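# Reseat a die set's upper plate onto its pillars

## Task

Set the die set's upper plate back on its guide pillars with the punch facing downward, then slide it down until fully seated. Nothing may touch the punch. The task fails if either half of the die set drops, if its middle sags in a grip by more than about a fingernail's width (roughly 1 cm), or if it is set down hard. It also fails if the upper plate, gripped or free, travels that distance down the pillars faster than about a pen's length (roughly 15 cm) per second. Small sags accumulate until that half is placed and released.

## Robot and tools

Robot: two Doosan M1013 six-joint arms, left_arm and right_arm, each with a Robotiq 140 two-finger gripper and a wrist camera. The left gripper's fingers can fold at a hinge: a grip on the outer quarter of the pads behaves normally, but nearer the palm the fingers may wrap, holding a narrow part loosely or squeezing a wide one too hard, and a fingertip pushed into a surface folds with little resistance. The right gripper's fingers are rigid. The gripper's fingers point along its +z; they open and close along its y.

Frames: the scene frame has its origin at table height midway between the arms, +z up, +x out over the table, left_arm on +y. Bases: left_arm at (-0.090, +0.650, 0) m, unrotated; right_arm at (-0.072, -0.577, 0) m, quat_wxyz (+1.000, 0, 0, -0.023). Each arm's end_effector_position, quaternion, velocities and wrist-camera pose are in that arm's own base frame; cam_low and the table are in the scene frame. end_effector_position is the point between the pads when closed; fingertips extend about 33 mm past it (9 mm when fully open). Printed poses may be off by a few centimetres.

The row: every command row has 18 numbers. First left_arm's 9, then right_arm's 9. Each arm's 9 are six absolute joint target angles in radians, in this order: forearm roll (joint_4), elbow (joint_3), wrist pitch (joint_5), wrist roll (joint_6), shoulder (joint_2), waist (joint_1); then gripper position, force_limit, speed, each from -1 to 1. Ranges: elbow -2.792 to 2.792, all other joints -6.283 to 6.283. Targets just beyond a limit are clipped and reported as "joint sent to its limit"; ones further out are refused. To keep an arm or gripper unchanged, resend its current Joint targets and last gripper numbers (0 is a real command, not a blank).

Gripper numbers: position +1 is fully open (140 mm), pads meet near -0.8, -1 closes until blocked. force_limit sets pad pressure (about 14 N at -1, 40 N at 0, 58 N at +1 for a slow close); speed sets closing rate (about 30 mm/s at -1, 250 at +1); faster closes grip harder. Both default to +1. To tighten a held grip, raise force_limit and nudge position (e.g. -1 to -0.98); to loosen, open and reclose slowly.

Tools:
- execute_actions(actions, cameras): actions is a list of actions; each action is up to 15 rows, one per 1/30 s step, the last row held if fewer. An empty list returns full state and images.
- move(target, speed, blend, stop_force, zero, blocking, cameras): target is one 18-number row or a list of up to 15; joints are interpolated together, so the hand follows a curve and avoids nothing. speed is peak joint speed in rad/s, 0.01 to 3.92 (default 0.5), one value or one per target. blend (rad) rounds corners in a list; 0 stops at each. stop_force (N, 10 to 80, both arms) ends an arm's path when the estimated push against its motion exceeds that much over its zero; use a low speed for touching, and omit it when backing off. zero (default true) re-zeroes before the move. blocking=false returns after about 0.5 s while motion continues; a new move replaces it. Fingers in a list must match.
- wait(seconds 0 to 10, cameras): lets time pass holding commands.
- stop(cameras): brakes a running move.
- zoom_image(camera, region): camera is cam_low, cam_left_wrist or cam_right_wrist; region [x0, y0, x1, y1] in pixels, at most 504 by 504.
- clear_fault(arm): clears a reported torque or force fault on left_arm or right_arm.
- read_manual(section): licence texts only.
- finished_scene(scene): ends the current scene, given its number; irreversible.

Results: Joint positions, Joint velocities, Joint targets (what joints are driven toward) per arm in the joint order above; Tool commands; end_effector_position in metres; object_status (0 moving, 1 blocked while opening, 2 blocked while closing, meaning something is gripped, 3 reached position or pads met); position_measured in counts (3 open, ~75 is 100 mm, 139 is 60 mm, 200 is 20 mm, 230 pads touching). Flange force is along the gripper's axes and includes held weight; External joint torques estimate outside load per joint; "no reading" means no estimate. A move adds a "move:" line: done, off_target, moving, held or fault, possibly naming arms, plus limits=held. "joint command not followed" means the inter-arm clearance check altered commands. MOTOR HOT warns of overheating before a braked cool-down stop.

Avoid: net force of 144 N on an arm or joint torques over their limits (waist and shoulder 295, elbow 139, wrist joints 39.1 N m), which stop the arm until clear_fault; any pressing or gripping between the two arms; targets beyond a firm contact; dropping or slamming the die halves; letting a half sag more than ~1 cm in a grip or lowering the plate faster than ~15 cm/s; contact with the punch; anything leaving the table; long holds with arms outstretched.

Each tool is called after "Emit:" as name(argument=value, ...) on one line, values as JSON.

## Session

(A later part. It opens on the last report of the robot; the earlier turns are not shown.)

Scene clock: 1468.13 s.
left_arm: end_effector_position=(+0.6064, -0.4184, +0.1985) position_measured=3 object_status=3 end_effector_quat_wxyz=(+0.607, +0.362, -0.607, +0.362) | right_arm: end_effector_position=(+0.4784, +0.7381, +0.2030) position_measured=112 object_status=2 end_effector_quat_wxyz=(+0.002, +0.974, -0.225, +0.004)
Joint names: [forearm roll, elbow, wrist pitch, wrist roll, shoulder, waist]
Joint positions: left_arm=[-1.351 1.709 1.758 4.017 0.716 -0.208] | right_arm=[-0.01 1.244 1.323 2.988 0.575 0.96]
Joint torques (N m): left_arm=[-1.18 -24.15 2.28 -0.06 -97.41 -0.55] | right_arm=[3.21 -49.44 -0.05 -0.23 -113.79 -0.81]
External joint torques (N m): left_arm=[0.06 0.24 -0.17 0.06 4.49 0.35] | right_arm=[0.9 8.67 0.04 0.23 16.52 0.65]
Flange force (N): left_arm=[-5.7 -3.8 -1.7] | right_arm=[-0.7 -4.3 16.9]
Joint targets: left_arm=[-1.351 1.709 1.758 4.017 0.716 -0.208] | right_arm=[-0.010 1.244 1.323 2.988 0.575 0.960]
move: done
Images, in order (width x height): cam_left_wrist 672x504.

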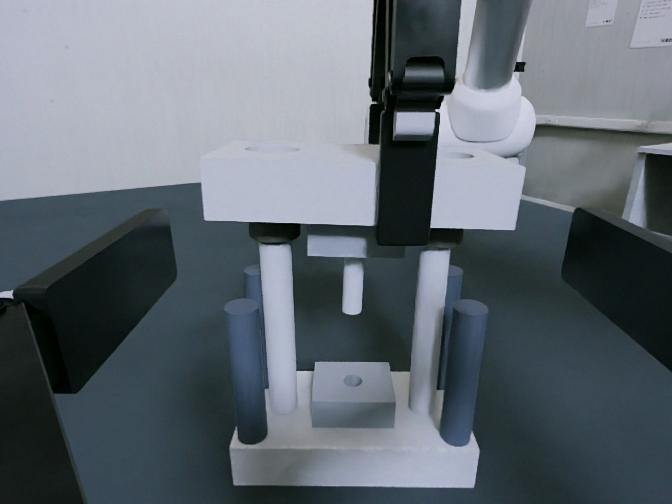

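Emit:
move(target=[-1.3509,1.7090,1.7584,4.0169,0.7162,-0.2077,1,-1,-1,0.009,1.2420,1.3252,2.9748,0.5749,0.9524,-1,1,0.3], speed=0.03, cameras=["cam_left_wrist","cam_right_wrist"])

Emit:
zoom_image(camera="cam_left_wrist", region=[190, 200, 310, 280])

Emit:
zoom_image(camera="cam_left_wrist", region=[390, 200, 510, 280])

Emit:
zoom_image(camera="cam_left_wrist", region=[200, 420, 500, 504])

Emit:
zoom_image(camera="cam_right_wrist", region=[330, 10, 410, 70])

Scene clock: 1498.00 s.
left_arm: end_effector_position=(+0.6064, -0.4184, +0.1986) position_measured=3 object_status=3 end_effector_quat_wxyz=(+0.607, +0.362, -0.607, +0.362) | right_arm: end_effector_position=(+0.4792, +0.7380, +0.2041) position_measured=112 object_status=2 end_effector_quat_wxyz=(-0.001, +0.974, -0.225, -0.004)
Joint names: [forearm roll, elbow, wrist pitch, wrist roll, shoulder, waist]
Joint positions: left_arm=[-1.351 1.709 1.758 4.017 0.716 -0.208] | right_arm=[0.009 1.242 1.325 2.975 0.575 0.952]
Joint torques (N m): left_arm=[-1.19 -24.28 2.31 -0.05 -97.61 -0.52] | right_arm=[3.46 -49.15 -0.01 -0.29 -113.95 -0.56]
External joint torques (N m): left_arm=[0.1 0.51 -0.22 0.05 5.25 0.48] | right_arm=[0.69 8.4 0 0.29 16.87 0.38]
Flange force (N): left_arm=[-6.7 -3.9 -1.9] | right_arm=[0.1 -5.4 16.8]
Joint targets: left_arm=[-1.351 1.709 1.758 4.017 0.716 -0.208] | right_arm=[0.009 1.242 1.325 2.975 0.575 0.952]
move: done
Images, in order (width x height): cam_left_wrist 672x504, cam_right_wrist 672x504.

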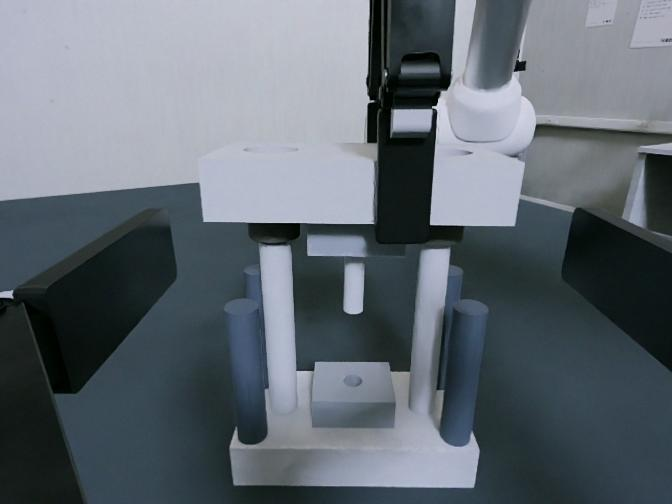

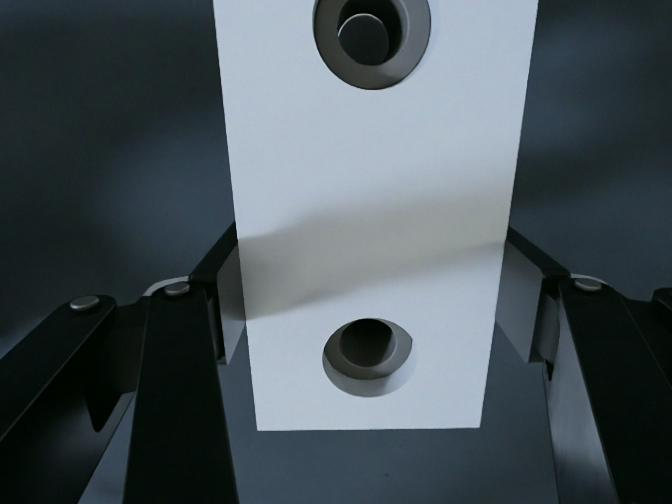

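Scaled by 4.200 from the camera's 672x504 image, which has a finer 960x720 frame.

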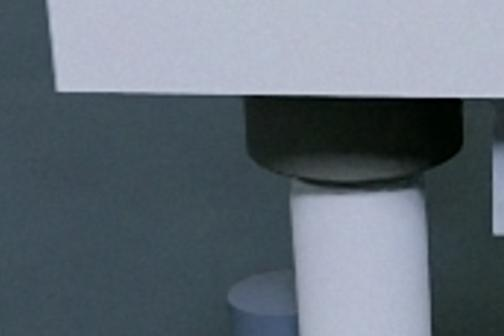

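Scaled by 4.200 from the camera's 672x504 image, which has a finer 960x720 frame.

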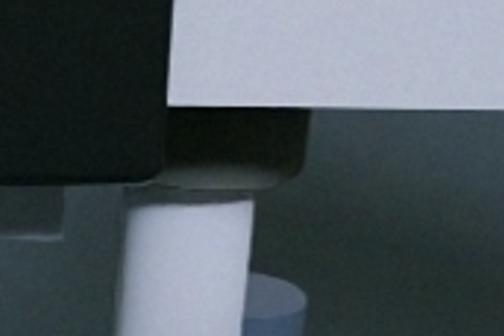

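Scaled by 1.680 from the camera's 672x504 image, which has a finer 960x720 frame.

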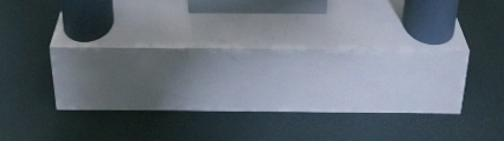

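Scaled by 6.300 from the camera's 672x504 image, which has a finer 960x720 frame.

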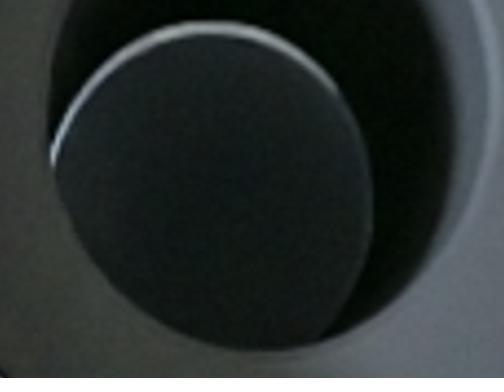

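Emit:
execute_actions(actions=[], cameras=["cam_low"])

Emit:
zoom_image(camera="cam_low", region=[190, 180, 240, 215])

Emit:
zoom_image(camera="cam_low", region=[190, 245, 240, 280])

Scene clock: 1529.03 s.
left_arm: end_effector_position=(+0.6064, -0.4184, +0.1986) position_measured=3 object_status=3 end_effector_quat_wxyz=(+0.607, +0.362, -0.607, +0.362) | right_arm: end_effector_position=(+0.4792, +0.7380, +0.2041) position_measured=112 object_status=2 end_effector_quat_wxyz=(-0.001, +0.974, -0.225, -0.004)
Joint names: [forearm roll, elbow, wrist pitch, wrist roll, shoulder, waist]
Joint positions: left_arm=[-1.351 1.709 1.758 4.017 0.716 -0.208] | right_arm=[0.009 1.242 1.325 2.975 0.575 0.952]
Joint velocities: within noise
Joint torques (N m): left_arm=[-1.18 -24.18 2.29 -0.06 -97.45 -0.57] | right_arm=[3.38 -49.62 0.02 -0.21 -114.88 -0.86]
External joint torques (N m): left_arm=[0.08 0.45 -0.2 0.06 5.32 0.46] | right_arm=[0.82 8.75 -0.03 0.21 17.38 1.52]
Flange force (N): left_arm=[-6.8 -4.1 -2.0] | right_arm=[-1.1 -5.5 17.5]
Joint targets: left_arm=[-1.351 1.709 1.758 4.017 0.716 -0.208] | right_arm=[0.009 1.242 1.325 2.975 0.575 0.952]
Tool commands: left_gripper/position=+1.0 left_gripper/force_limit=-1.0 left_gripper/speed=-1.0 right_gripper/position=-1.0 right_gripper/force_limit=+1.0 right_gripper/speed=+0.3
Images, in order (width x height): cam_low 672x504.

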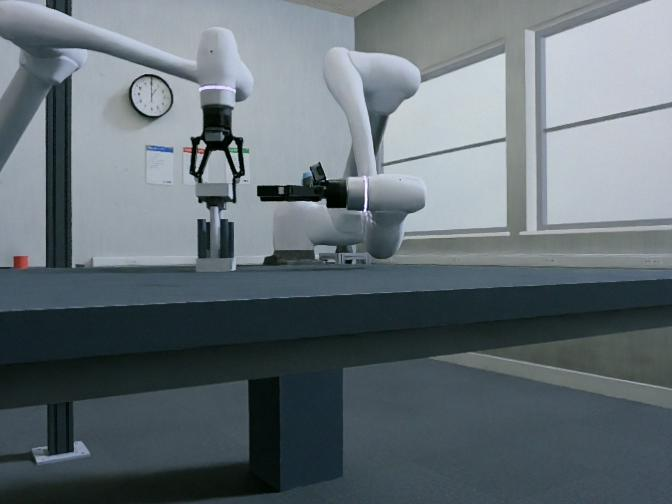

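Scaled by 10.080 from the camera's 672x504 image, which has a finer 960x720 frame.

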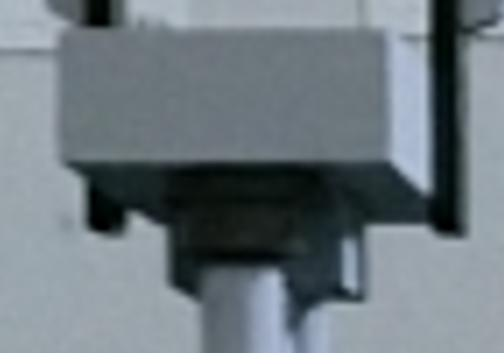

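Scaled by 10.080 from the camera's 672x504 image, which has a finer 960x720 frame.

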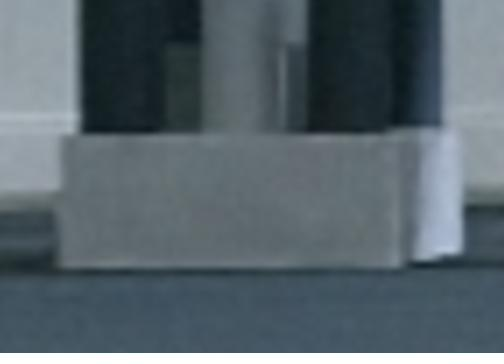

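Emit:
move(target=[-1.3509,1.7090,1.7584,4.0169,0.7162,-0.2077,1,-1,-1,0.012,1.2345,1.3358,2.9729,0.5798,0.9512,-1,1,0.3], speed=0.03, cameras=["cam_right_wrist"])

Emit:
zoom_image(camera="cam_right_wrist", region=[330, 10, 410, 70])

Emit:
move(target=[-1.3509,1.7090,1.7584,4.0169,0.7162,-0.2077,1,-1,-1,0.012,1.2448,1.3215,2.9729,0.5838,0.9512,-1,1,0.3], speed=0.012, stop_force=16, cameras=["cam_left_wrist"])

Emit:
zoom_image(camera="cam_left_wrist", region=[190, 200, 310, 280])

Emit:
zoom_image(camera="cam_left_wrist", region=[390, 200, 510, 280])

Scene clock: 1548.03 s.
left_arm: end_effector_position=(+0.6064, -0.4184, +0.1986) position_measured=3 object_status=3 end_effector_quat_wxyz=(+0.607, +0.362, -0.607, +0.362) | right_arm: end_effector_position=(+0.4794, +0.7382, +0.2039) position_measured=112 object_status=2 end_effector_quat_wxyz=(+0.002, +0.974, -0.225, -0.007)
Joint names: [forearm roll, elbow, wrist pitch, wrist roll, shoulder, waist]
Joint positions: left_arm=[-1.351 1.709 1.758 4.017 0.716 -0.208] | right_arm=[0.012 1.235 1.336 2.973 0.58 0.951]
Joint torques (N m): left_arm=[-1.18 -24.3 2.27 -0.07 -97.42 -0.43] | right_arm=[3.42 -49.48 0.04 -0.32 -114.77 -0.78]
External joint torques (N m): left_arm=[0.06 0.5 -0.17 0.07 5.03 -0.03] | right_arm=[0.76 8.43 -0.03 0.32 16.42 0.3]
Flange force (N): left_arm=[-6.4 -3.9 -1.2] | right_arm=[0.1 -4.7 16.7]
Joint targets: left_arm=[-1.351 1.709 1.758 4.017 0.716 -0.208] | right_arm=[0.012 1.234 1.336 2.973 0.580 0.951]
move: done
Images, in order (width x height): cam_right_wrist 672x504.

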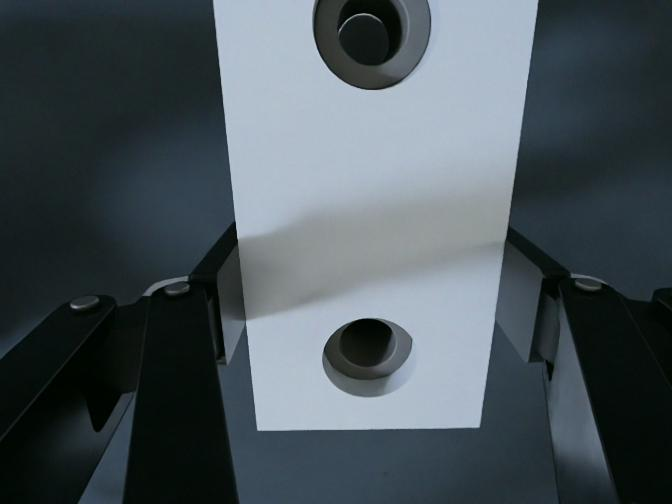

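Scaled by 6.300 from the camera's 672x504 image, which has a finer 960x720 frame.

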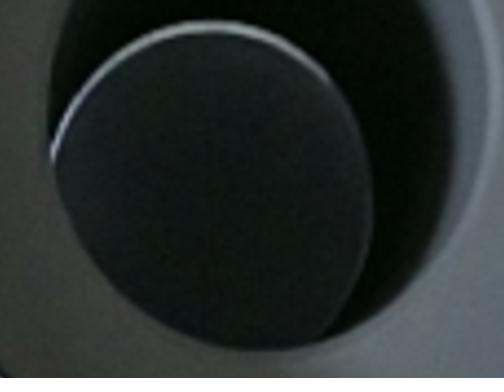

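Scene clock: 1549.20 s.
left_arm: end_effector_position=(+0.6064, -0.4184, +0.1986) position_measured=3 object_status=3 end_effector_quat_wxyz=(+0.607, +0.362, -0.607, +0.362) | right_arm: end_effector_position=(+0.4795, +0.7382, +0.1993) position_measured=112 object_status=2 end_effector_quat_wxyz=(+0.002, +0.974, -0.225, -0.007)
Joint names: [forearm roll, elbow, wrist pitch, wrist roll, shoulder, waist]
Joint positions: left_arm=[-1.351 1.709 1.758 4.017 0.716 -0.208] | right_arm=[0.012 1.24 1.328 2.973 0.582 0.951]
Joint torques (N m): left_arm=[-1.17 -24.23 2.29 -0.06 -97.43 -0.43] | right_arm=[2.97 -44.04 -3.51 -1 -98.31 -4.19]
External joint torques (N m): left_arm=[0.09 0.46 -0.2 0.06 5.06 0.67] | right_arm=[1.2 3.38 3.52 1 0.67 4.32]
Flange force (N): left_arm=[-6.4 -3.8 -2.1] | right_arm=[-6.5 3.3 -1.3]
Joint targets: left_arm=[-1.351 1.709 1.758 4.017 0.716 -0.208] | right_arm=[0.012 1.240 1.328 2.973 0.582 0.951]
move: contact (right_arm)
Images, in order (width x height): cam_left_wrist 672x504.

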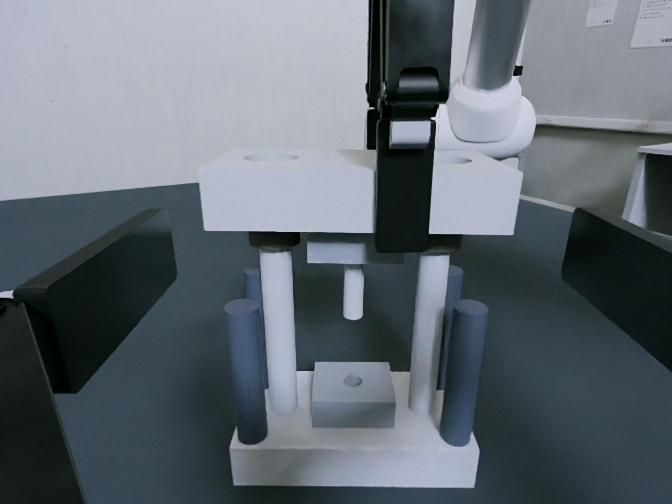

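Scaled by 4.200 from the camera's 672x504 image, which has a finer 960x720 frame.

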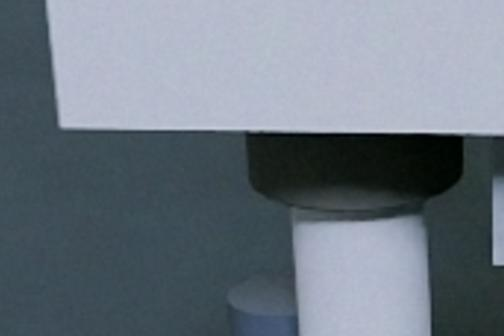

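Scaled by 4.200 from the camera's 672x504 image, which has a finer 960x720 frame.

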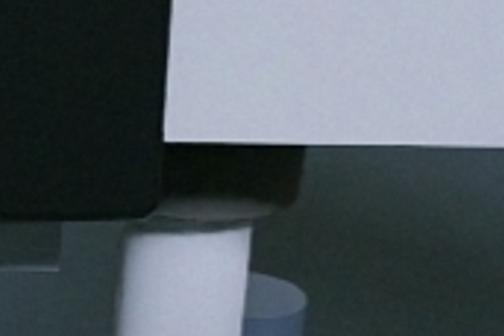

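Emit:
move(target=[-1.3509,1.7090,1.7584,4.0169,0.7162,-0.2077,1,-1,-1,0.012,1.2400,1.3282,2.9775,0.5820,0.9515,-1,1,0.3], speed=0.02)

Emit:
move(target=[-1.3509,1.7090,1.7584,4.0169,0.7162,-0.2077,1,-1,-1,0.012,1.2448,1.3215,2.9775,0.5838,0.9515,-1,1,0.3], speed=0.012, stop_force=16)

Scene clock: 1561.33 s.
left_arm: end_effector_position=(+0.6064, -0.4184, +0.1986) position_measured=3 object_status=3 end_effector_quat_wxyz=(+0.607, +0.362, -0.607, +0.362) | right_arm: end_effector_position=(+0.4792, +0.7384, +0.1990) position_measured=112 object_status=2 end_effector_quat_wxyz=(+0.002, +0.974, -0.227, -0.007)
Joint names: [forearm roll, elbow, wrist pitch, wrist roll, shoulder, waist]
Joint positions: left_arm=[-1.351 1.709 1.758 4.017 0.716 -0.208] | right_arm=[0.012 1.24 1.328 2.977 0.582 0.951]
Joint torques (N m): left_arm=[-1.19 -24.05 2.3 -0.09 -97.66 -0.56] | right_arm=[4.66 -39.85 -0.92 -0.43 -97.47 -0.91]
External joint torques (N m): left_arm=[0.09 0.41 -0.22 0.09 5.94 0.46] | right_arm=[-0.49 -1 0.93 0.43 -0.7 0.6]
Flange force (N): left_arm=[-7.6 -4.8 -2.2] | right_arm=[-0.9 -2.7 -2.9]
Joint targets: left_arm=[-1.351 1.709 1.758 4.017 0.716 -0.208] | right_arm=[0.012 1.240 1.328 2.978 0.582 0.952]
move: done

Scene clock: 1562.13 s.
left_arm: end_effector_position=(+0.6064, -0.4184, +0.1986) position_measured=3 object_status=3 end_effector_quat_wxyz=(+0.607, +0.362, -0.607, +0.362) | right_arm: end_effector_position=(+0.4791, +0.7385, +0.1974) position_measured=112 object_status=2 end_effector_quat_wxyz=(+0.002, +0.974, -0.227, -0.007)
Joint names: [forearm roll, elbow, wrist pitch, wrist roll, shoulder, waist]
Joint positions: left_arm=[-1.351 1.709 1.758 4.017 0.716 -0.208] | right_arm=[0.012 1.242 1.325 2.978 0.583 0.952]
Joint torques (N m): left_arm=[-1.16 -24.25 2.31 -0.07 -97.69 -0.31] | right_arm=[0.7 -34.68 -3.57 -0.87 -82.56 -12.33]
External joint torques (N m): left_arm=[0.06 0.51 -0.22 0.07 5.5 0.24] | right_arm=[3.5 -6.45 3.58 0.87 -16.35 12.18]
Flange force (N): left_arm=[-7.0 -4.3 -1.7] | right_arm=[-15.6 3.6 -19.8]
Joint targets: left_arm=[-1.351 1.709 1.758 4.017 0.716 -0.208] | right_arm=[0.012 1.242 1.326 2.978 0.583 0.952]
move: contact (right_arm)

Emit:
move(target=[-1.3509,1.7090,1.7584,4.0169,0.7162,-0.2077,1,-1,-1,0.012,1.2415,1.3260,2.9812,0.5825,0.9522,-1,1,0.3], speed=0.02)

Emit:
move(target=[-1.3509,1.7090,1.7584,4.0169,0.7162,-0.2077,1,-1,-1,0.012,1.2454,1.3207,2.9812,0.5840,0.9522,-1,1,0.3], speed=0.012, stop_force=16)

Scene clock: 1574.30 s.
left_arm: end_effector_position=(+0.6064, -0.4184, +0.1986) position_measured=3 object_status=3 end_effector_quat_wxyz=(+0.607, +0.362, -0.607, +0.362) | right_arm: end_effector_position=(+0.4788, +0.7387, +0.1976) position_measured=112 object_status=2 end_effector_quat_wxyz=(+0.002, +0.974, -0.229, -0.007)
Joint names: [forearm roll, elbow, wrist pitch, wrist roll, shoulder, waist]
Joint positions: left_arm=[-1.351 1.709 1.758 4.017 0.716 -0.208] | right_arm=[0.012 1.242 1.326 2.981 0.583 0.952]
Joint torques (N m): left_arm=[-1.15 -24.23 2.31 -0.05 -97.93 -0.7] | right_arm=[3.91 -38.4 -1.03 -0.03 -93.94 -4.26]
External joint torques (N m): left_arm=[0.05 0.4 -0.21 0.05 5.36 0.65] | right_arm=[0.3 -2.63 1.05 0.03 -5.03 4.72]
Flange force (N): left_arm=[-6.8 -4.2 -2.2] | right_arm=[-5.4 -0.7 -6.8]
Joint targets: left_arm=[-1.351 1.709 1.758 4.017 0.716 -0.208] | right_arm=[0.012 1.242 1.326 2.981 0.583 0.952]
move: done

Scene clock: 1575.67 s.
left_arm: end_effector_position=(+0.6064, -0.4184, +0.1986) position_measured=3 object_status=3 end_effector_quat_wxyz=(+0.607, +0.362, -0.607, +0.362) | right_arm: end_effector_position=(+0.4787, +0.7387, +0.1943) position_measured=112 object_status=2 end_effector_quat_wxyz=(+0.002, +0.973, -0.229, -0.007)
Joint names: [forearm roll, elbow, wrist pitch, wrist roll, shoulder, waist]
Joint positions: left_arm=[-1.351 1.709 1.758 4.017 0.716 -0.208] | right_arm=[0.012 1.245 1.321 2.981 0.584 0.952]
Joint torques (N m): left_arm=[-1.15 -24.2 2.3 -0.05 -97.75 -0.55] | right_arm=[-1.05 -30.47 -1.31 -0.51 -80.42 -17.56]
External joint torques (N m): left_arm=[0.05 0.44 -0.2 0.05 5.48 0.59] | right_arm=[5.2 -10.16 1.33 0.51 -17.48 17.37]
Flange force (N): left_arm=[-6.9 -4.3 -2.2] | right_arm=[-20.3 -2.9 -21.0]
Joint targets: left_arm=[-1.351 1.709 1.758 4.017 0.716 -0.208] | right_arm=[0.012 1.245 1.321 2.981 0.584 0.952]
move: done

Emit:
move(target=[-1.3509,1.7090,1.7584,4.0169,0.7162,-0.2077,1,-1,-1,0.012,1.2453,1.3208,2.9825,0.5840,0.9531,-1,1,0.3], speed=0.02, cameras=["cam_left_wrist"])

Emit:
zoom_image(camera="cam_left_wrist", region=[180, 150, 540, 300])

Emit:
move(target=[-1.3509,1.7090,1.7584,4.0169,0.7162,-0.2077,1,-1,-1,0.012,1.2499,1.3144,2.9825,0.5858,0.9531,-1,1,0.3], speed=0.012, stop_force=20)

Scene clock: 1589.47 s.
left_arm: end_effector_position=(+0.6064, -0.4184, +0.1986) position_measured=3 object_status=3 end_effector_quat_wxyz=(+0.607, +0.362, -0.607, +0.362) | right_arm: end_effector_position=(+0.4781, +0.7391, +0.1943) position_measured=112 object_status=2 end_effector_quat_wxyz=(+0.002, +0.973, -0.229, -0.007)
Joint names: [forearm roll, elbow, wrist pitch, wrist roll, shoulder, waist]
Joint positions: left_arm=[-1.351 1.709 1.758 4.017 0.716 -0.208] | right_arm=[0.012 1.245 1.321 2.982 0.584 0.953]
Joint torques (N m): left_arm=[-1.2 -24.2 2.3 -0.08 -97.6 -0.43] | right_arm=[3.72 -31.86 -0.01 -0.31 -85.91 -4.47]
External joint torques (N m): left_arm=[0.09 0.49 -0.21 0.08 5.55 0.26] | right_arm=[0.43 -8.79 0.02 0.31 -12.03 4.47]
Flange force (N): left_arm=[-7.1 -4.3 -1.8] | right_arm=[-5.1 -4.6 -15.3]
Joint targets: left_arm=[-1.351 1.709 1.758 4.017 0.716 -0.208] | right_arm=[0.012 1.245 1.321 2.982 0.584 0.953]
move: done
Images, in order (width x height): cam_left_wrist 672x504.

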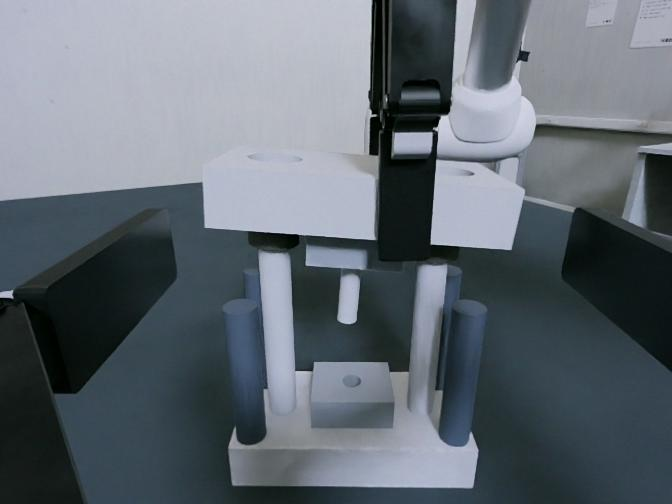

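Scaled by 1.400 from the camera's 672x504 image, which has a finer 960x720 frame.

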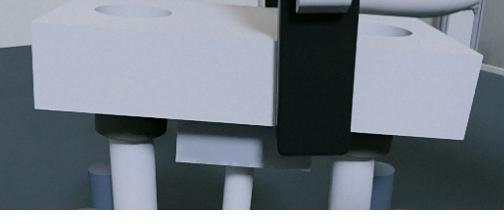

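Scene clock: 1591.17 s.
left_arm: end_effector_position=(+0.6064, -0.4184, +0.1986) position_measured=3 object_status=3 end_effector_quat_wxyz=(+0.607, +0.362, -0.607, +0.362) | right_arm: end_effector_position=(+0.4781, +0.7392, +0.1903) position_measured=112 object_status=2 end_effector_quat_wxyz=(+0.002, +0.973, -0.229, -0.007)
Joint names: [forearm roll, elbow, wrist pitch, wrist roll, shoulder, waist]
Joint positions: left_arm=[-1.351 1.709 1.758 4.017 0.716 -0.208] | right_arm=[0.012 1.25 1.314 2.983 0.586 0.953]
Joint torques (N m): left_arm=[-1.16 -24.22 2.27 -0.07 -97.73 -0.65] | right_arm=[-1.09 -24.56 -1.34 -0.35 -71.02 -18.09]
External joint torques (N m): left_arm=[0.07 0.5 -0.18 0.07 5.62 0.76] | right_arm=[5.26 -16.03 1.35 0.35 -27.07 18.71]
Flange force (N): left_arm=[-7.1 -4.2 -2.4] | right_arm=[-21.8 -3.1 -31.9]
Joint targets: left_arm=[-1.351 1.709 1.758 4.017 0.716 -0.208] | right_arm=[0.012 1.250 1.314 2.982 0.586 0.953]
move: done

Emit:
move(target=[-1.3509,1.7090,1.7584,4.0169,0.7162,-0.2077,1,-1,-1,0.012,1.2230,1.3517,2.9825,0.5754,0.9531,-1,1,0.3], speed=0.02, cameras=["cam_left_wrist","cam_right_wrist","cam_low"])

Emit:
zoom_image(camera="cam_left_wrist", region=[180, 130, 540, 290])

Emit:
zoom_image(camera="cam_right_wrist", region=[330, 10, 410, 70])

Scene clock: 1630.43 s.
left_arm: end_effector_position=(+0.6064, -0.4184, +0.1986) position_measured=3 object_status=3 end_effector_quat_wxyz=(+0.607, +0.362, -0.607, +0.362) | right_arm: end_effector_position=(+0.4779, +0.7389, +0.2141) position_measured=112 object_status=2 end_effector_quat_wxyz=(+0.002, +0.973, -0.229, -0.007)
Joint names: [forearm roll, elbow, wrist pitch, wrist roll, shoulder, waist]
Joint positions: left_arm=[-1.351 1.709 1.758 4.017 0.716 -0.208] | right_arm=[0.012 1.223 1.352 2.983 0.575 0.953]
Joint torques (N m): left_arm=[-1.15 -24.26 2.31 -0.07 -97.73 -0.47] | right_arm=[3.32 -49.71 0 -0.31 -114.75 -1.26]
External joint torques (N m): left_arm=[0.05 0.54 -0.22 0.07 5.65 0.35] | right_arm=[0.88 8.63 0.01 0.31 17.04 1.2]
Flange force (N): left_arm=[-7.2 -4.3 -1.8] | right_arm=[-0.9 -5.5 17.0]
Joint targets: left_arm=[-1.351 1.709 1.758 4.017 0.716 -0.208] | right_arm=[0.012 1.223 1.352 2.982 0.575 0.953]
move: done

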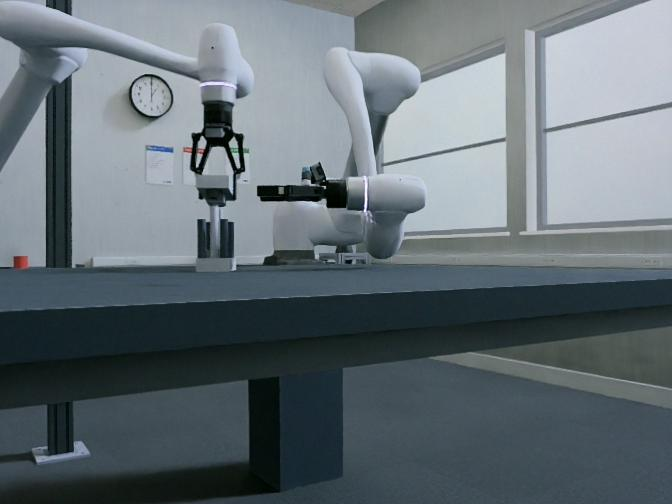

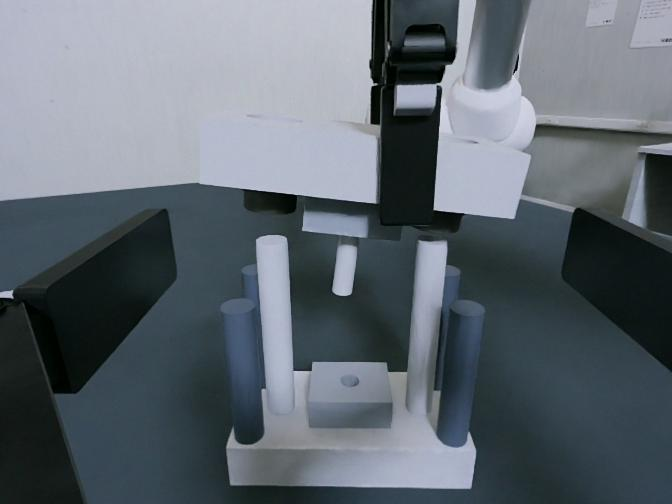

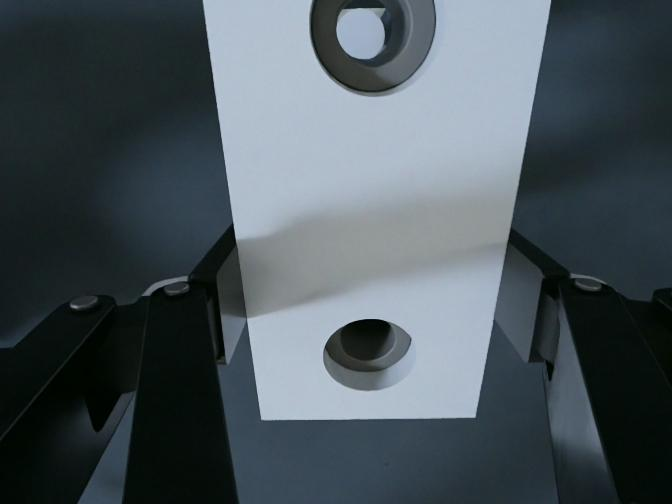

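Scaled by 1.400 from the camera's 672x504 image, which has a finer 960x720 frame.

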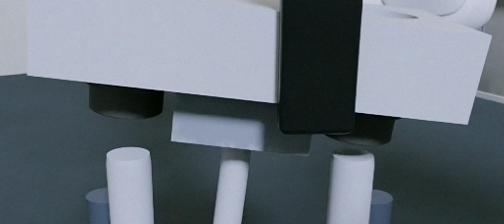

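Scaled by 6.300 from the camera's 672x504 image, which has a finer 960x720 frame.

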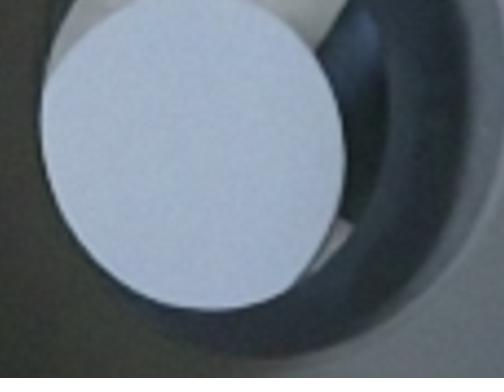

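Emit:
move(target=[-1.3509,1.7090,1.7584,4.0169,0.7162,-0.2077,1,-1,-1,0.116,1.2193,1.3530,2.9163,0.5778,0.9105,-1,1,0.3], speed=0.05, cameras=["cam_left_wrist","cam_right_wrist","cam_low"])

Emit:
zoom_image(camera="cam_left_wrist", region=[180, 130, 540, 290])

Emit:
zoom_image(camera="cam_right_wrist", region=[330, 10, 410, 70])

Emit:
zoom_image(camera="cam_low", region=[185, 165, 255, 225])

Scene clock: 1668.70 s.
left_arm: end_effector_position=(+0.6064, -0.4184, +0.1986) position_measured=3 object_status=3 end_effector_quat_wxyz=(+0.607, +0.362, -0.607, +0.362) | right_arm: end_effector_position=(+0.4835, +0.7401, +0.2160) position_measured=112 object_status=2 end_effector_quat_wxyz=(-0.020, +0.972, -0.228, -0.053)
Joint names: [forearm roll, elbow, wrist pitch, wrist roll, shoulder, waist]
Joint positions: left_arm=[-1.351 1.709 1.758 4.017 0.716 -0.208] | right_arm=[0.116 1.219 1.353 2.916 0.578 0.91]
Joint torques (N m): left_arm=[-1.17 -24.25 2.3 -0.05 -97.54 -0.39] | right_arm=[4.23 -49.57 -0.01 -0.28 -114.95 -1.93]
External joint torques (N m): left_arm=[0.07 0.55 -0.21 0.05 5.55 0.16] | right_arm=[0.22 8.4 0.03 0.28 16.78 2.19]
Flange force (N): left_arm=[-7.0 -4.3 -1.6] | right_arm=[0.0 -5.6 16.7]
Joint targets: left_arm=[-1.351 1.709 1.758 4.017 0.716 -0.208] | right_arm=[0.116 1.219 1.353 2.916 0.578 0.910]
move: done

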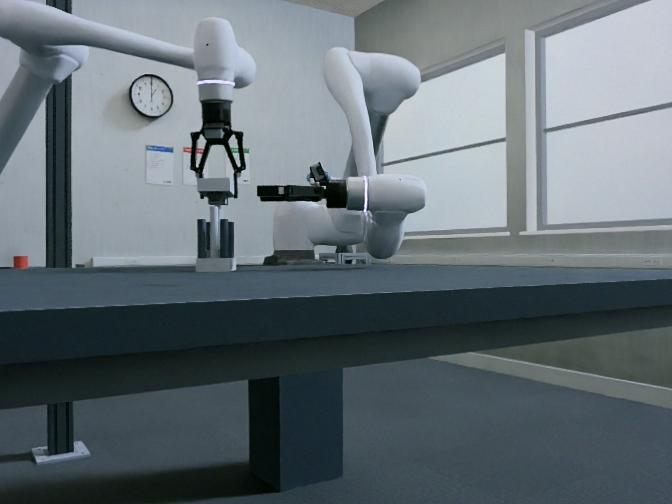

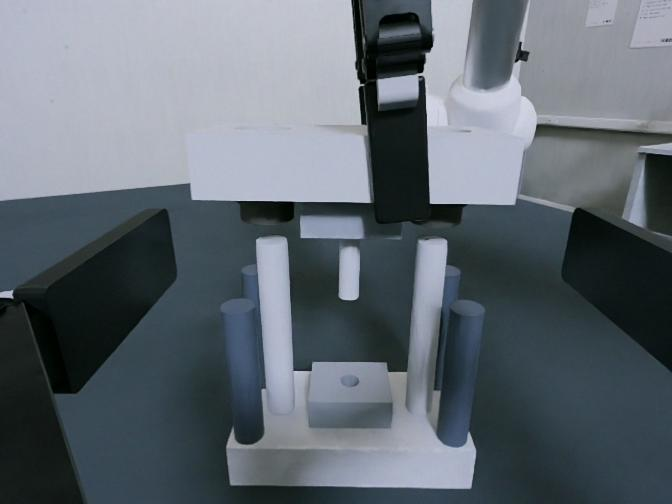

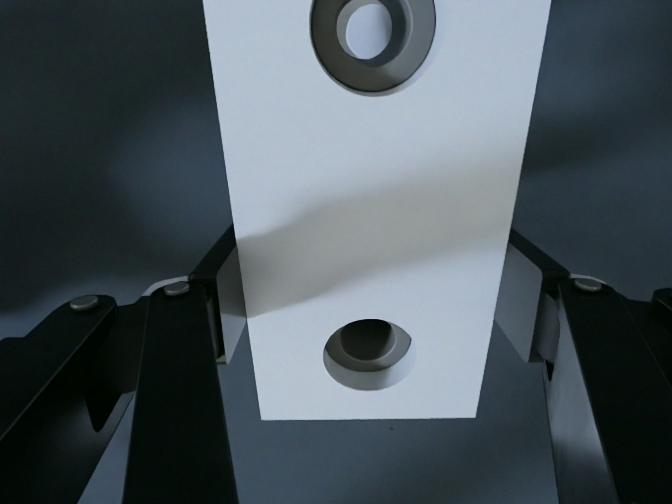

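Scaled by 1.400 from the camera's 672x504 image, which has a finer 960x720 frame.

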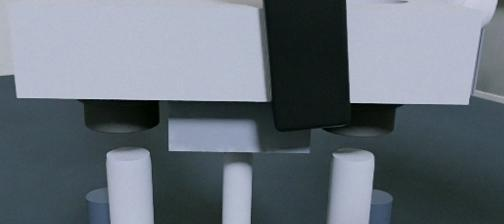

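Scaled by 6.300 from the camera's 672x504 image, which has a finer 960x720 frame.

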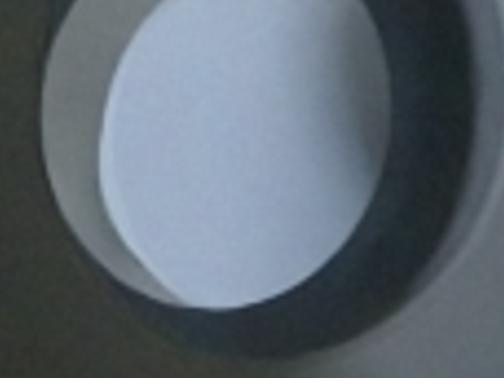

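Scaled by 7.200 from the camera's 672x504 image, which has a finer 960x720 frame.

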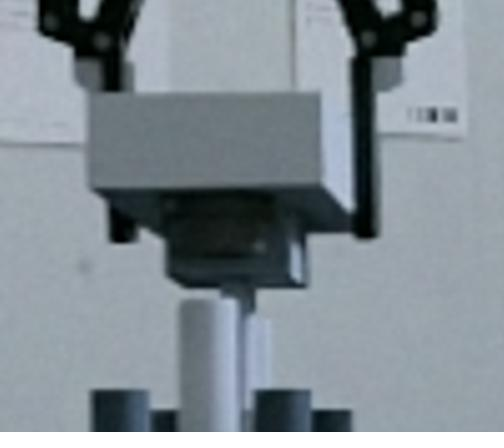

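Emit:
move(target=[-1.3509,1.7090,1.7584,4.0169,0.7162,-0.2077,1,-1,-1,0.116,1.2321,1.3426,2.9171,0.5754,0.9113,-1,1,0.3], speed=0.03, cameras=["cam_left_wrist","cam_right_wrist","cam_low"])

Emit:
zoom_image(camera="cam_left_wrist", region=[190, 190, 310, 270])

Emit:
zoom_image(camera="cam_left_wrist", region=[390, 190, 510, 270])

Emit:
zoom_image(camera="cam_right_wrist", region=[330, 10, 410, 70])

Emit:
zoom_image(camera="cam_low", region=[185, 165, 255, 225])

Scene clock: 1705.70 s.
left_arm: end_effector_position=(+0.6064, -0.4184, +0.1986) position_measured=3 object_status=3 end_effector_quat_wxyz=(+0.607, +0.362, -0.607, +0.362) | right_arm: end_effector_position=(+0.4814, +0.7384, +0.2112) position_measured=112 object_status=2 end_effector_quat_wxyz=(-0.020, +0.972, -0.228, -0.053)
Joint names: [forearm roll, elbow, wrist pitch, wrist roll, shoulder, waist]
Joint positions: left_arm=[-1.351 1.709 1.758 4.017 0.716 -0.208] | right_arm=[0.116 1.232 1.343 2.917 0.575 0.911]
Joint torques (N m): left_arm=[-1.17 -24.23 2.31 -0.03 -97.6 -0.33] | right_arm=[4.23 -49.45 0.02 -0.27 -115.15 -1.43]
External joint torques (N m): left_arm=[0.05 0.34 -0.2 0.03 4.78 0.11] | right_arm=[0.19 8.69 -0.01 0.27 18.28 1.72]
Flange force (N): left_arm=[-6.0 -4.0 -1.4] | right_arm=[0.9 -7.1 17.8]
Joint targets: left_arm=[-1.351 1.709 1.758 4.017 0.716 -0.208] | right_arm=[0.116 1.232 1.343 2.917 0.575 0.911]
move: done

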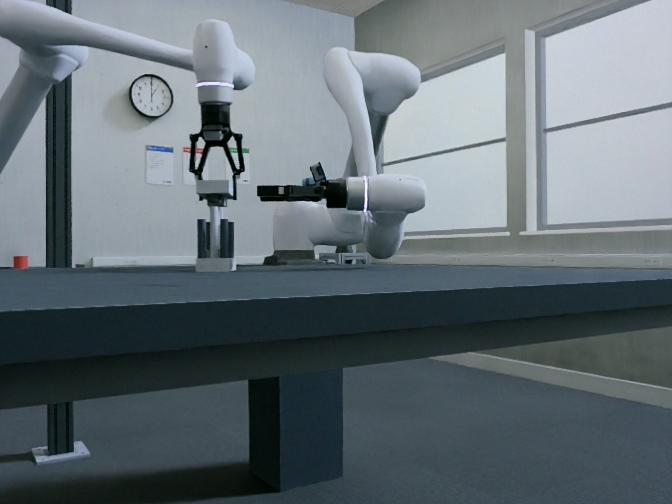

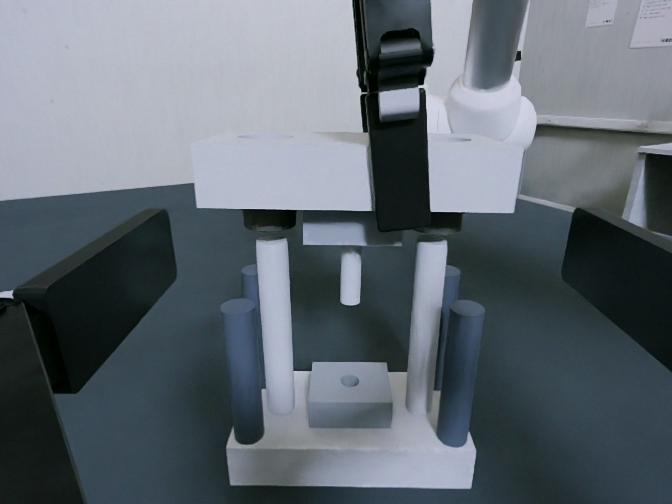

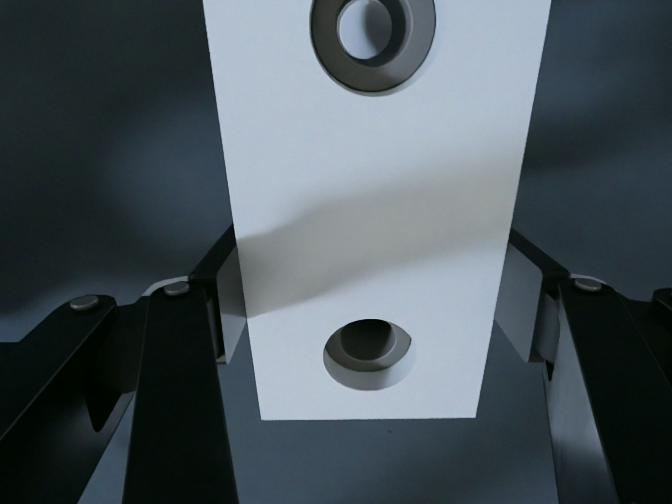

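Scaled by 4.200 from the camera's 672x504 image, which has a finer 960x720 frame.

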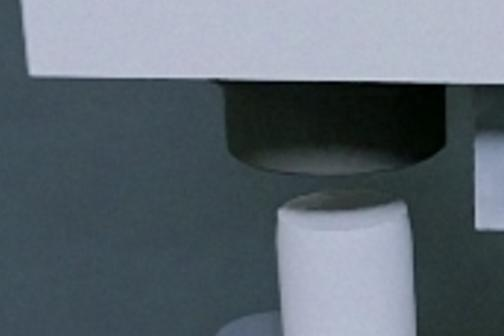

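Scaled by 4.200 from the camera's 672x504 image, which has a finer 960x720 frame.

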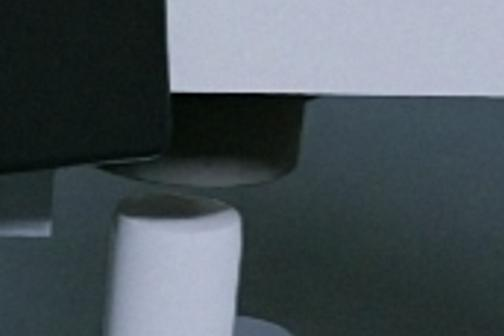

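Scaled by 6.300 from the camera's 672x504 image, which has a finer 960x720 frame.

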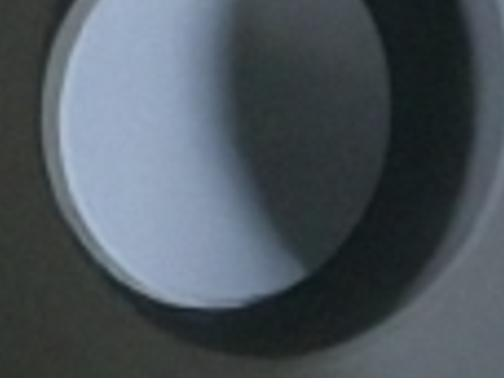

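Scaled by 7.200 from the camera's 672x504 image, which has a finer 960x720 frame.

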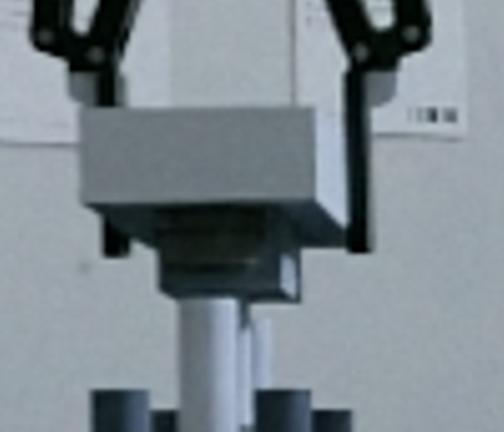

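Emit:
zoom_image(camera="cam_low", region=[200, 190, 230, 215])

Emit:
zoom_image(camera="cam_right_wrist", region=[300, 0, 450, 110])

Emit:
zoom_image(camera="cam_right_wrist", region=[310, 300, 430, 400])

Scaled by 16.800 from the camera's 672x504 image, which has a finer 960x720 frame.

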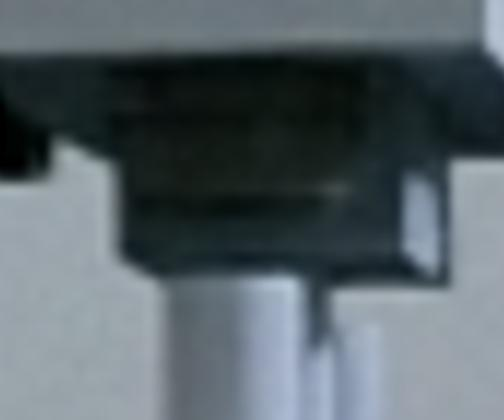

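Scaled by 3.360 from the camera's 672x504 image, which has a finer 960x720 frame.

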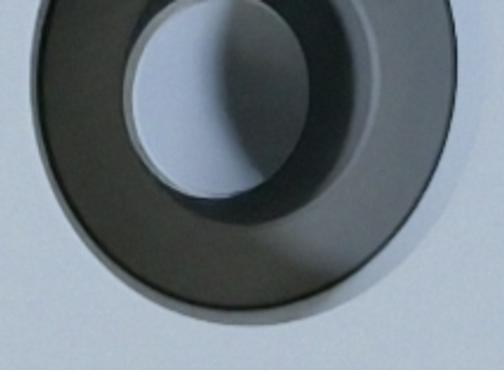

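Scaled by 4.200 from the camera's 672x504 image, which has a finer 960x720 frame.

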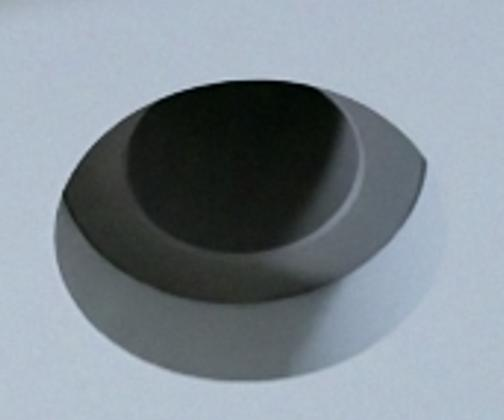

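Emit:
move(target=[[-1.3509,1.7090,1.7584,4.0169,0.7162,-0.2077,1,-1,-1,0.116,1.2321,1.3426,2.91665,0.5754,0.91085,-1,1,0.3],[-1.3509,1.7090,1.7584,4.0169,0.7162,-0.2077,1,-1,-1,0.116,1.2424,1.3283,2.91665,0.5794,0.91085,-1,1,0.3]], speed=0.012, stop_force=10, cameras=["cam_left_wrist","cam_right_wrist"])

Emit:
zoom_image(camera="cam_left_wrist", region=[190, 190, 310, 270])

Emit:
zoom_image(camera="cam_left_wrist", region=[390, 190, 510, 270])

Emit:
zoom_image(camera="cam_right_wrist", region=[300, 0, 450, 110])

Scene clock: 1788.37 s.
left_arm: end_effector_position=(+0.6064, -0.4184, +0.1986) position_measured=3 object_status=3 end_effector_quat_wxyz=(+0.607, +0.362, -0.607, +0.362) | right_arm: end_effector_position=(+0.4819, +0.7382, +0.2020) position_measured=112 object_status=2 end_effector_quat_wxyz=(-0.020, +0.972, -0.229, -0.053)
Joint names: [forearm roll, elbow, wrist pitch, wrist roll, shoulder, waist]
Joint positions: left_arm=[-1.351 1.709 1.758 4.017 0.716 -0.208] | right_arm=[0.116 1.242 1.328 2.917 0.579 0.911]
Joint torques (N m): left_arm=[-1.17 -24.18 2.31 -0.05 -97.59 -0.51] | right_arm=[4.11 -49.59 -0.55 -0.2 -114.48 -0.89]
External joint torques (N m): left_arm=[0.06 0.45 -0.21 0.05 5.46 0.21] | right_arm=[0.3 8.75 0.57 0.2 16.78 1.05]
Flange force (N): left_arm=[-6.9 -4.4 -1.7] | right_arm=[1.3 -4.7 16.4]
Joint targets: left_arm=[-1.351 1.709 1.758 4.017 0.716 -0.208] | right_arm=[0.116 1.242 1.328 2.917 0.579 0.911]
move: done
Images, in order (width x height): cam_left_wrist 672x504, cam_right_wrist 672x504.

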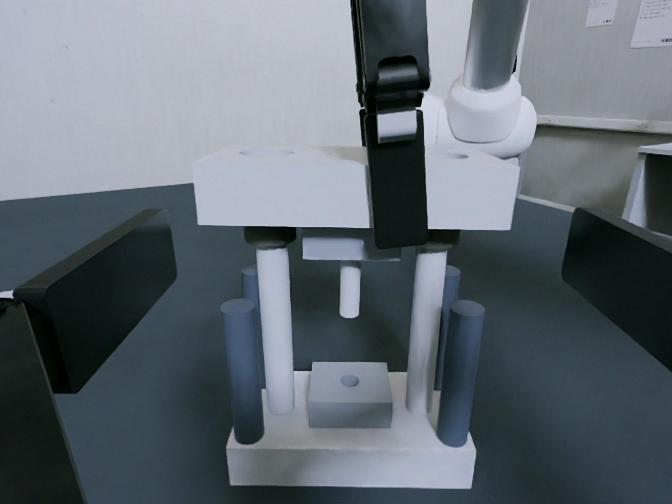

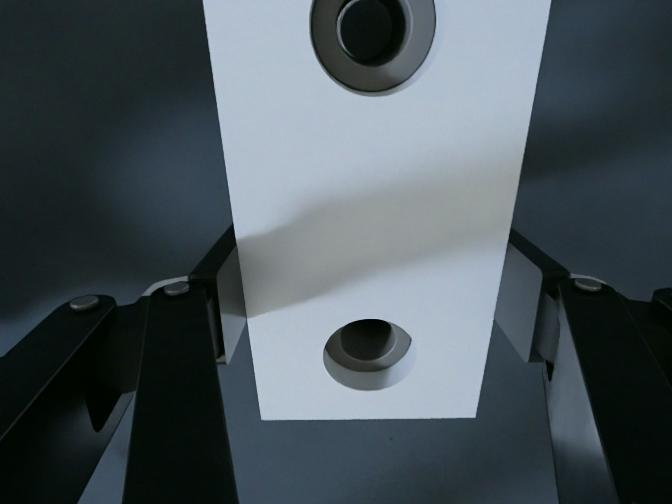

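Scaled by 4.200 from the camera's 672x504 image, which has a finer 960x720 frame.

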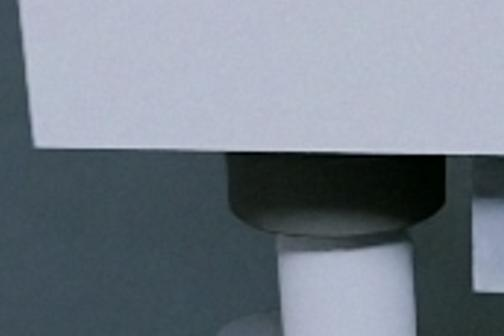

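Scaled by 4.200 from the camera's 672x504 image, which has a finer 960x720 frame.

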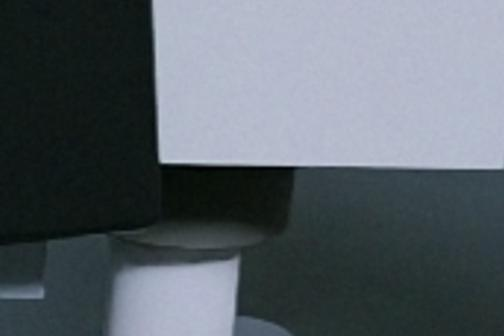

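Scaled by 3.360 from the camera's 672x504 image, which has a finer 960x720 frame.

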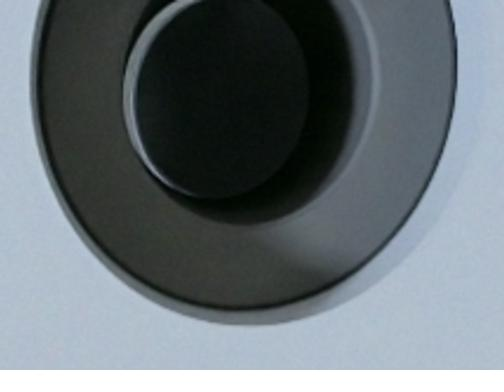

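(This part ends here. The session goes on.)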